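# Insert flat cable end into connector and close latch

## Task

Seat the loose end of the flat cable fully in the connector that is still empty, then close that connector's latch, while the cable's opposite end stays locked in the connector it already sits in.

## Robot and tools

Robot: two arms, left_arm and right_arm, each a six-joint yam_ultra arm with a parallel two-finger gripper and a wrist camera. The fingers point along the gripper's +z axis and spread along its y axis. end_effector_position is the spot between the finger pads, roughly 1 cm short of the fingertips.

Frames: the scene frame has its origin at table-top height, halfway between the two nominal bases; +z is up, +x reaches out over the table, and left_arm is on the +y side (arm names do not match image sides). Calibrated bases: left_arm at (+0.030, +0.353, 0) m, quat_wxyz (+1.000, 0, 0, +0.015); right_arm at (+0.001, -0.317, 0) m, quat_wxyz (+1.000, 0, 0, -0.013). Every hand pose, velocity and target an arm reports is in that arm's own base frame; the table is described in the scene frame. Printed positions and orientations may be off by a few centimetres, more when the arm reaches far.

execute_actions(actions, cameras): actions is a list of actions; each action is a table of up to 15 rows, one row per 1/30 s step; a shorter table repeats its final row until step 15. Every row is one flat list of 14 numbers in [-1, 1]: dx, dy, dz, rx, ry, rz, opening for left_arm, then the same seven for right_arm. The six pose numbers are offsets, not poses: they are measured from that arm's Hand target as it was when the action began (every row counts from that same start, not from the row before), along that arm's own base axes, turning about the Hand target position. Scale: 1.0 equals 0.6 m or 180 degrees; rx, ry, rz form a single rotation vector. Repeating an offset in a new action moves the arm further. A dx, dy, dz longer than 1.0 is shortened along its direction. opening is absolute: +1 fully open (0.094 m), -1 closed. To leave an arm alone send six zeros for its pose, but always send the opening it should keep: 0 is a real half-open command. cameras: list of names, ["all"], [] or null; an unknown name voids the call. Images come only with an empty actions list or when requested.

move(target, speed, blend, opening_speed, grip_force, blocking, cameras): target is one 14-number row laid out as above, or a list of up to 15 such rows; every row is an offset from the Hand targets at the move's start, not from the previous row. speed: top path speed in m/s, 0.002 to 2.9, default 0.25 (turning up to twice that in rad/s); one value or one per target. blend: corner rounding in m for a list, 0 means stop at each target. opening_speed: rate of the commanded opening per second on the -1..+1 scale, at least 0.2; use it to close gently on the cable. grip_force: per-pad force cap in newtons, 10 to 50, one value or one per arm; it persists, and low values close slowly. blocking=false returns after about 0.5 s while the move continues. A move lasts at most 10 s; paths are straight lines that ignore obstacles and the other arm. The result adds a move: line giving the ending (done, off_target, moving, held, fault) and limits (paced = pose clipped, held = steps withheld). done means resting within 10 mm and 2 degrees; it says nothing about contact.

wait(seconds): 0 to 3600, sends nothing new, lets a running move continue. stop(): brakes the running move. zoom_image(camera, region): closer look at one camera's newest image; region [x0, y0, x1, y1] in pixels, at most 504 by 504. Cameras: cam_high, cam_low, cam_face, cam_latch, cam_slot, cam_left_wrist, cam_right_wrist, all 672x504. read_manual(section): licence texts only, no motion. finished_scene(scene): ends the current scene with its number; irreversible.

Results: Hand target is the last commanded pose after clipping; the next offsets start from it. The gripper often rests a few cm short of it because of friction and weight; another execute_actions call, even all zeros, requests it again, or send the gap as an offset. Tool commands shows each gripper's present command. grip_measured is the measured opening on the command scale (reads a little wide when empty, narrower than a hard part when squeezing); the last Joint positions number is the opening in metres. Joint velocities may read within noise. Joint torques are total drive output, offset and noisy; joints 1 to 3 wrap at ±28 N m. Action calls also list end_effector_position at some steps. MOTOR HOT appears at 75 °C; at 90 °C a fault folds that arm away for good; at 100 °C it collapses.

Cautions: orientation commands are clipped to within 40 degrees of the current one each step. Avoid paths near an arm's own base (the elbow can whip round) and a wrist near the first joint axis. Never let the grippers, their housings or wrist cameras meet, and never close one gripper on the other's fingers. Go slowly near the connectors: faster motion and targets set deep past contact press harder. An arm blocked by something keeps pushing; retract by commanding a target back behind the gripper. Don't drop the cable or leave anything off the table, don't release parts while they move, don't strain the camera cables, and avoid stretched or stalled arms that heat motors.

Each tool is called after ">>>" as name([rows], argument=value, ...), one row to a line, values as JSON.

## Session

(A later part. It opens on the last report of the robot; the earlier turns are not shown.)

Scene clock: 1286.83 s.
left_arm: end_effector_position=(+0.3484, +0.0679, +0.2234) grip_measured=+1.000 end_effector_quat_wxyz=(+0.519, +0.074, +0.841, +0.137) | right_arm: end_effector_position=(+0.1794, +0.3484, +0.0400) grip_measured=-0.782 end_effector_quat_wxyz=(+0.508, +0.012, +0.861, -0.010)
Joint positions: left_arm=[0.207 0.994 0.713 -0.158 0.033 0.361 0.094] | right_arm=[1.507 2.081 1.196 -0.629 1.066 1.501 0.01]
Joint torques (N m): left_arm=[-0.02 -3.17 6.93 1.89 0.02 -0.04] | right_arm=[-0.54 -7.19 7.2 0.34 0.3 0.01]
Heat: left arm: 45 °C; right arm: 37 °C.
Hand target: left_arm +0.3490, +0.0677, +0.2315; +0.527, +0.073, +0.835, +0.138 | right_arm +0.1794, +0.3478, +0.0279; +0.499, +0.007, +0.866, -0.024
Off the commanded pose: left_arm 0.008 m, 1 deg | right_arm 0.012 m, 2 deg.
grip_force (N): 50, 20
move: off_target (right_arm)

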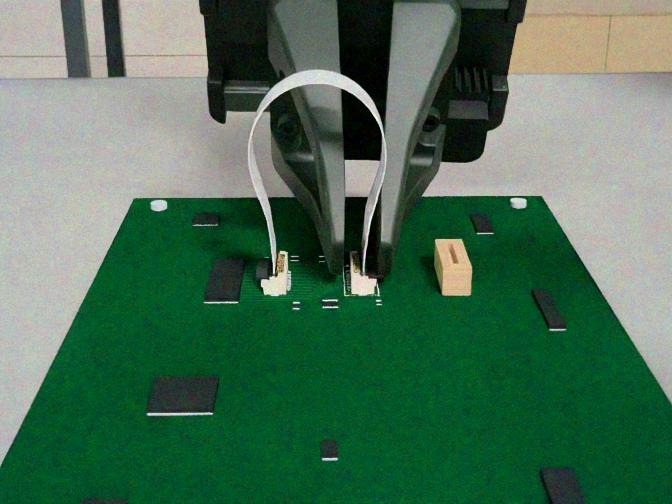

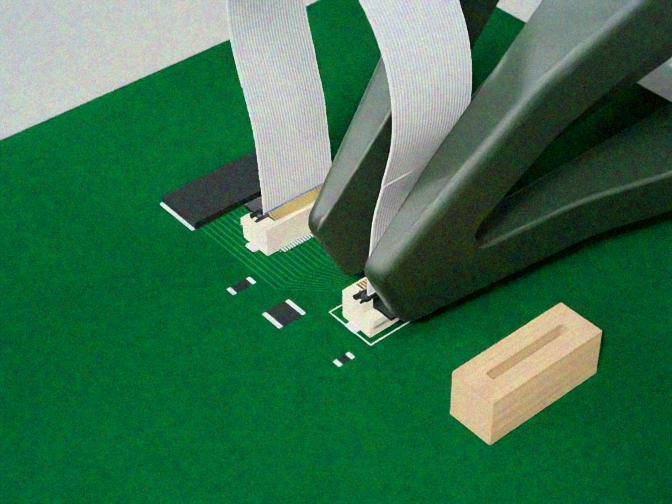

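>>> execute_actions(actions=[], cameras=["cam_latch", "cam_slot", "cam_face"])

>>> zoom_image(camera="cam_latch", region=[240, 185, 420, 320])

>>> zoom_image(camera="cam_slot", region=[220, 160, 460, 340])

Scene clock: 1331.17 s.
left_arm: end_effector_position=(+0.3484, +0.0679, +0.2234) grip_measured=+1.000 end_effector_quat_wxyz=(+0.519, +0.074, +0.841, +0.137) | right_arm: end_effector_position=(+0.1794, +0.3484, +0.0400) grip_measured=-0.782 end_effector_quat_wxyz=(+0.508, +0.012, +0.861, -0.010)
Joint positions: left_arm=[0.207 0.994 0.713 -0.158 0.033 0.361 0.094] | right_arm=[1.507 2.081 1.196 -0.629 1.066 1.501 0.01]
Joint velocities: within noise
Joint torques (N m): left_arm=[-0.01 -3.18 6.91 1.89 0.02 -0.04] | right_arm=[-0.5 -7.13 7.41 0.37 0.31 0.04]
Heat: left arm: 45 °C; right arm: 37 °C.
Hand target: left_arm +0.3490, +0.0677, +0.2315; +0.527, +0.073, +0.835, +0.138 | right_arm +0.1794, +0.3478, +0.0279; +0.499, +0.007, +0.866, -0.024
Tool commands: left_gripper/opening=+1.0 right_gripper/opening=-0.78
Off the commanded pose: left_arm 0.008 m, 1 deg | right_arm 0.012 m, 2 deg.
grip_force (N): 50, 20
Images, in order (width x height): cam_face 672x504, cam_latch 672x504, cam_slot 672x504.

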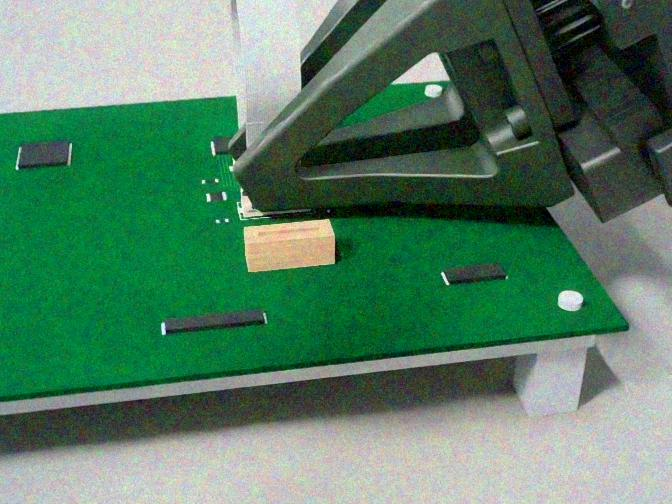

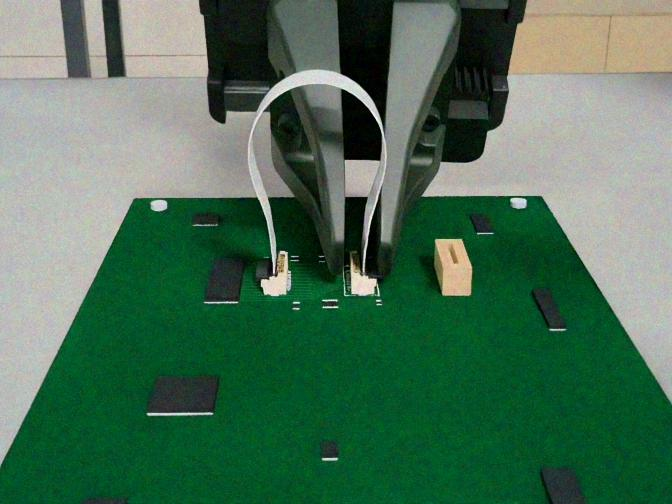

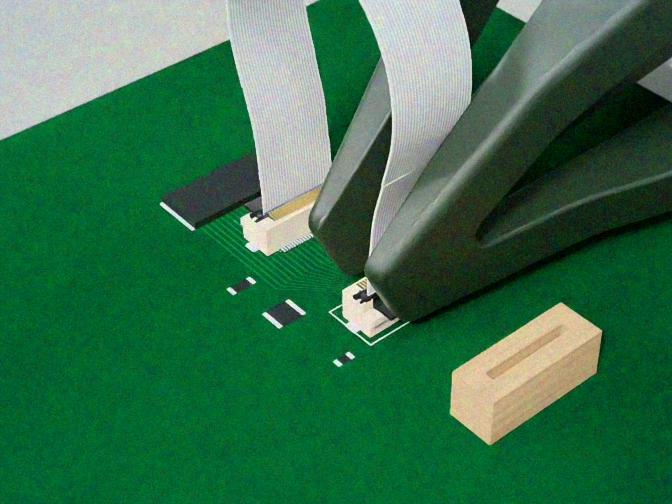

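Scaled by 2.800 from the camera's image (finer frame: 960x720).

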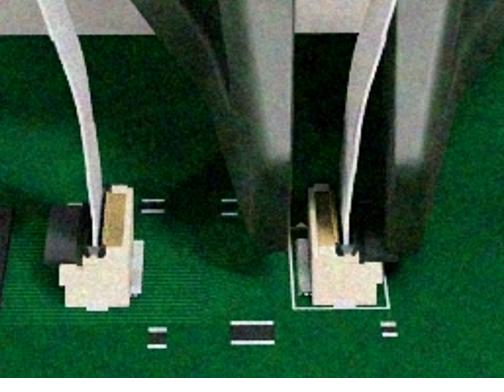

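Scaled by 2.100 from the camera's image (finer frame: 960x720).

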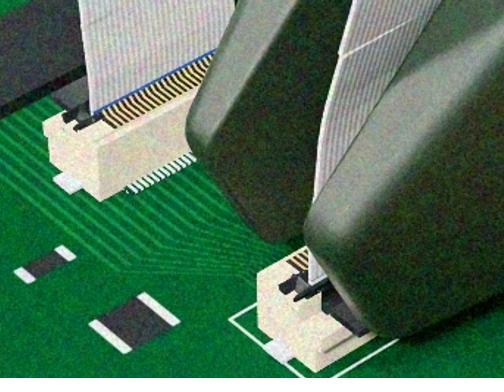

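>>> move(target=[0,0,0,0,0,0,1,0,0.0087,0.0495,0.0286,0,0,-0.78], speed=0.03, cameras=["cam_latch","cam_slot","cam_face"])

>>> zoom_image(camera="cam_latch", region=[240, 185, 420, 320])

>>> zoom_image(camera="cam_slot", region=[220, 160, 460, 340])

Scene clock: 1345.70 s.
left_arm: end_effector_position=(+0.3484, +0.0679, +0.2234) grip_measured=+1.000 end_effector_quat_wxyz=(+0.519, +0.074, +0.841, +0.137) | right_arm: end_effector_position=(+0.1767, +0.3514, +0.0457) grip_measured=-0.782 end_effector_quat_wxyz=(+0.494, +0.019, +0.869, +0.005)
Joint positions: left_arm=[0.207 0.994 0.713 -0.158 0.033 0.361 0.094] | right_arm=[1.507 2.049 1.196 -0.629 1.032 1.501 0.01]
Joint torques (N m): left_arm=[-0.01 -3.15 6.94 1.89 0.01 -0.05] | right_arm=[-0.5 -12.51 6.67 0.47 0.63 0.01]
Heat: left arm: 45 °C; right arm: 37 °C.
Hand target: left_arm +0.3490, +0.0677, +0.2315; +0.527, +0.073, +0.835, +0.138 | right_arm +0.1795, +0.3530, +0.0576; +0.499, +0.029, +0.866, +0.015
Off the commanded pose: left_arm 0.008 m, 1 deg | right_arm 0.012 m, 2 deg.
grip_force (N): 50, 20
move: off_target (right_arm)
Images, in order (width x height): cam_face 672x504, cam_latch 672x504, cam_slot 672x504.

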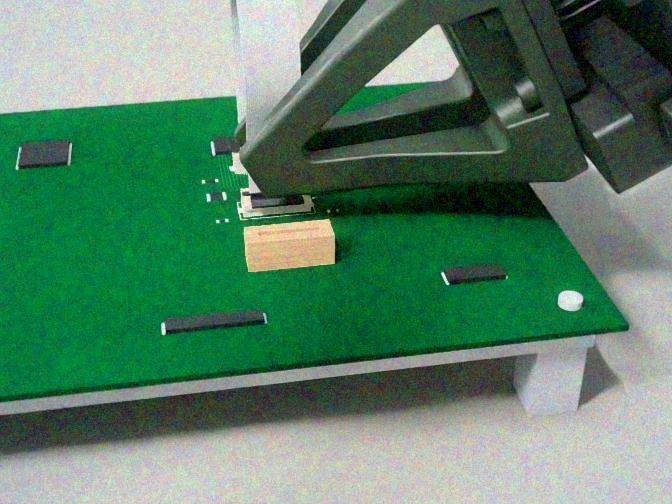

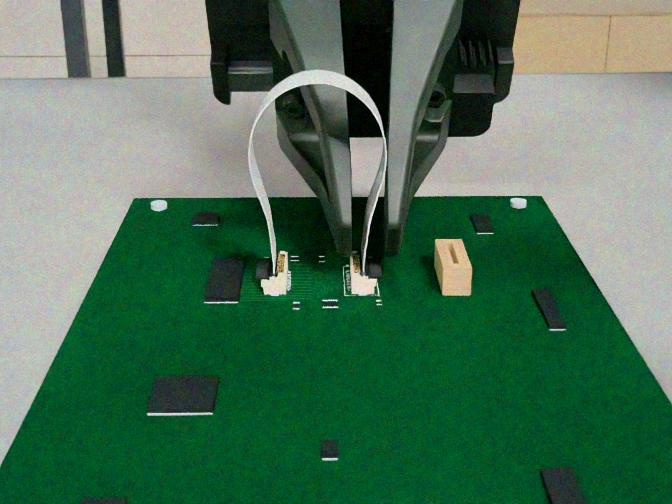

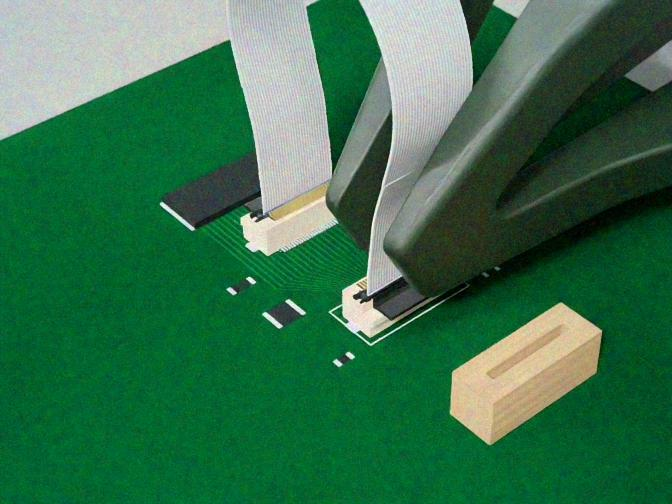

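Scaled by 2.800 from the camera's image (finer frame: 960x720).

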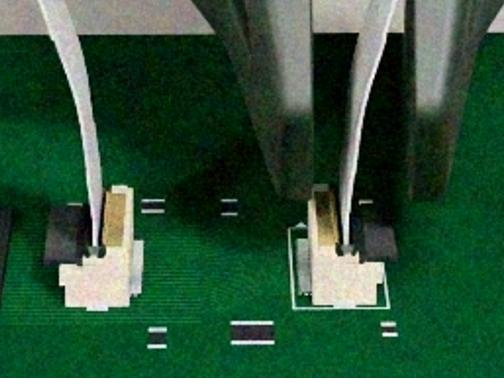

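Scaled by 2.100 from the camera's image (finer frame: 960x720).

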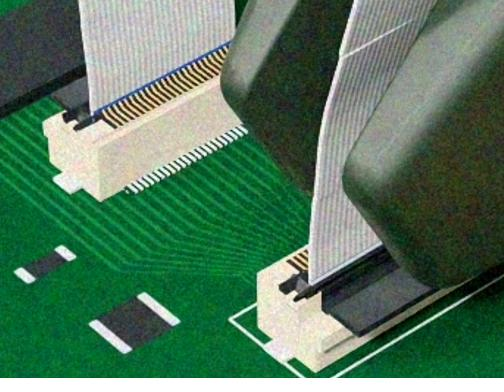

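>>> move([
  [0,0,0,0,0,0,1,0,0,0.004,0,0,0,-0.6],
  [0,0,0,0,0,0,1,-0.06,0,0.01,0,0,0,-0.6],
  [0,0,0,0,0,0,1,-0.18,0,0.06,0,0,0,-0.6],
], speed=0.05, blend=[0,0.01,0], opening_speed=0.3, cameras=["cam_latch","cam_slot","cam_face","cam_high"])

>>> zoom_image(camera="cam_latch", region=[240, 185, 420, 320])

>>> zoom_image(camera="cam_slot", region=[220, 160, 460, 340])

>>> zoom_image(camera="cam_face", region=[190, 100, 350, 220])

Scene clock: 1383.13 s.
left_arm: end_effector_position=(+0.3484, +0.0679, +0.2234) grip_measured=+1.000 end_effector_quat_wxyz=(+0.519, +0.074, +0.841, +0.137) | right_arm: end_effector_position=(+0.0728, +0.3484, +0.0938) grip_measured=-0.602 end_effector_quat_wxyz=(+0.494, +0.029, +0.869, +0.015)
Joint positions: left_arm=[0.207 0.994 0.713 -0.158 0.033 0.361 0.094] | right_arm=[1.799 2.09 1.457 -1.307 0.99 2.067 0.019]
Joint torques (N m): left_arm=[-0.01 -3.17 6.93 1.89 0.02 -0.04] | right_arm=[0.16 -8.4 8.43 -0.35 0.56 0.09]
Heat: left arm: 45 °C; right arm: 39 °C.
Hand target: left_arm +0.3490, +0.0677, +0.2315; +0.527, +0.073, +0.835, +0.138 | right_arm +0.0714, +0.3531, +0.0936; +0.499, +0.029, +0.866, +0.015
Off the commanded pose: left_arm 0.008 m, 1 deg | right_arm 0.005 m, 1 deg.
grip_force (N): 50, 20
move: done
Images, in order (width x height): cam_high 672x504, cam_face 672x504, cam_latch 672x504, cam_slot 672x504.

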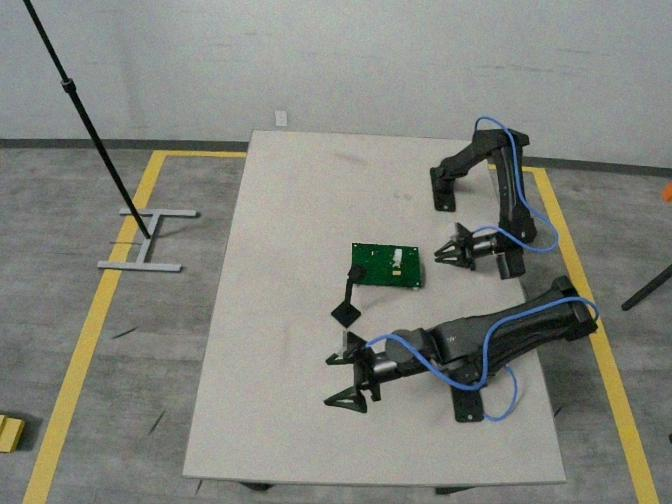

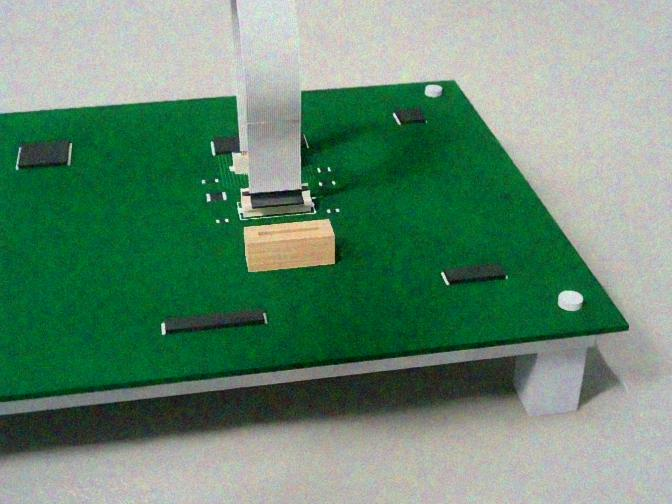

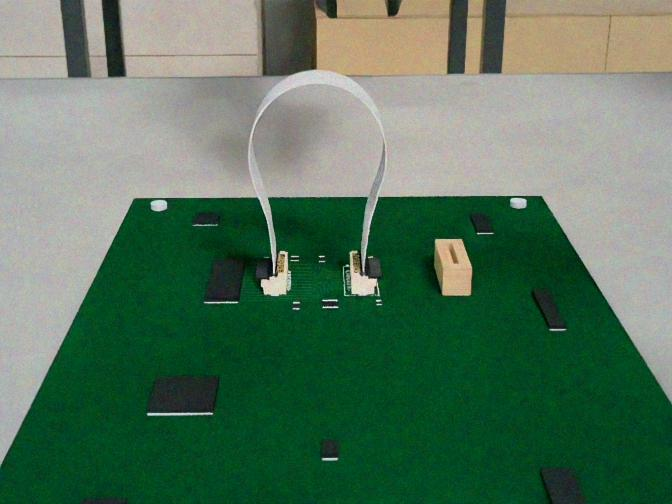

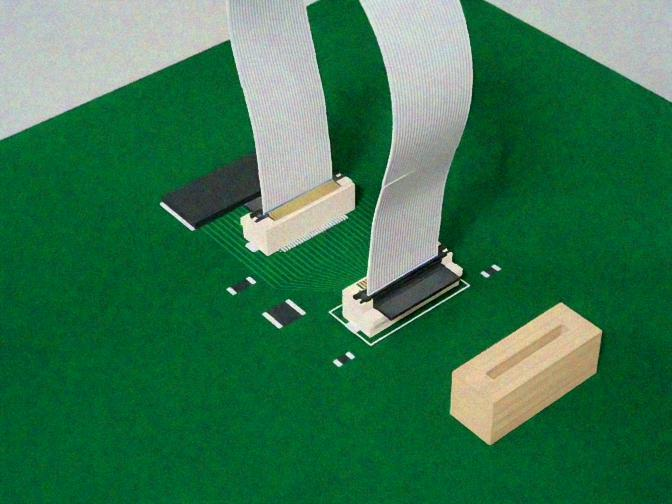

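Scaled by 2.800 from the camera's image (finer frame: 960x720).

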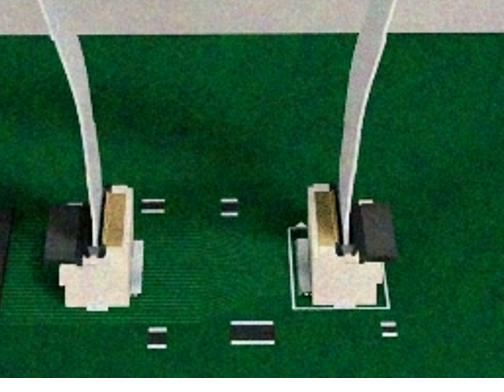

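Scaled by 2.100 from the camera's image (finer frame: 960x720).

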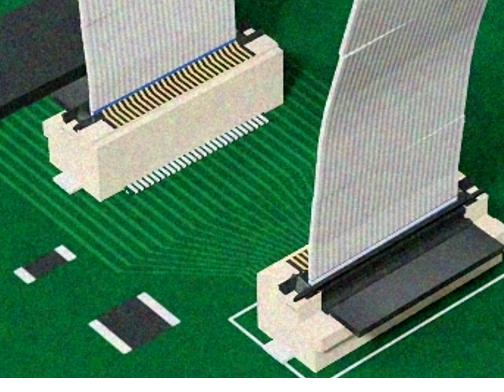

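Scaled by 3.150 from the camera's image (finer frame: 960x720).

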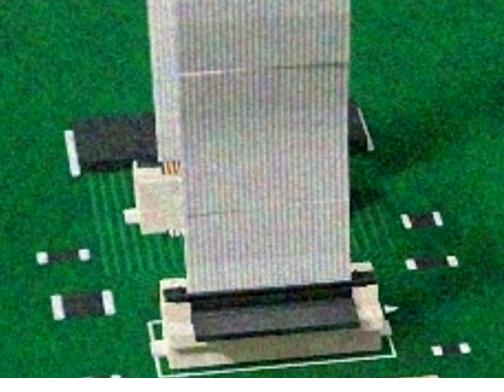

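>>> zoom_image(camera="cam_latch", region=[250, 240, 300, 300])

>>> zoom_image(camera="cam_latch", region=[340, 240, 390, 300])

>>> zoom_image(camera="cam_slot", region=[330, 240, 480, 350])

Scaled by 8.400 from the camera's image (finer frame: 960x720).

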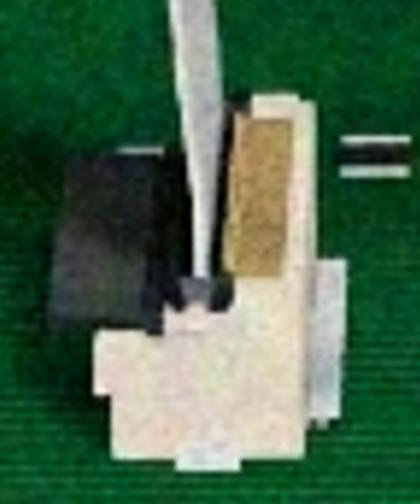

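Scaled by 8.400 from the camera's image (finer frame: 960x720).

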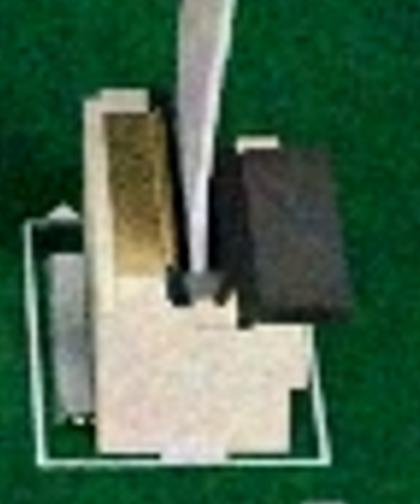

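Scaled by 3.360 from the camera's image (finer frame: 960x720).

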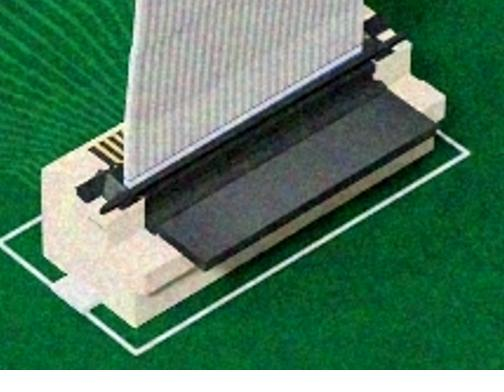

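>>> finished_scene(scene=1)

The scene is finished: the task was done.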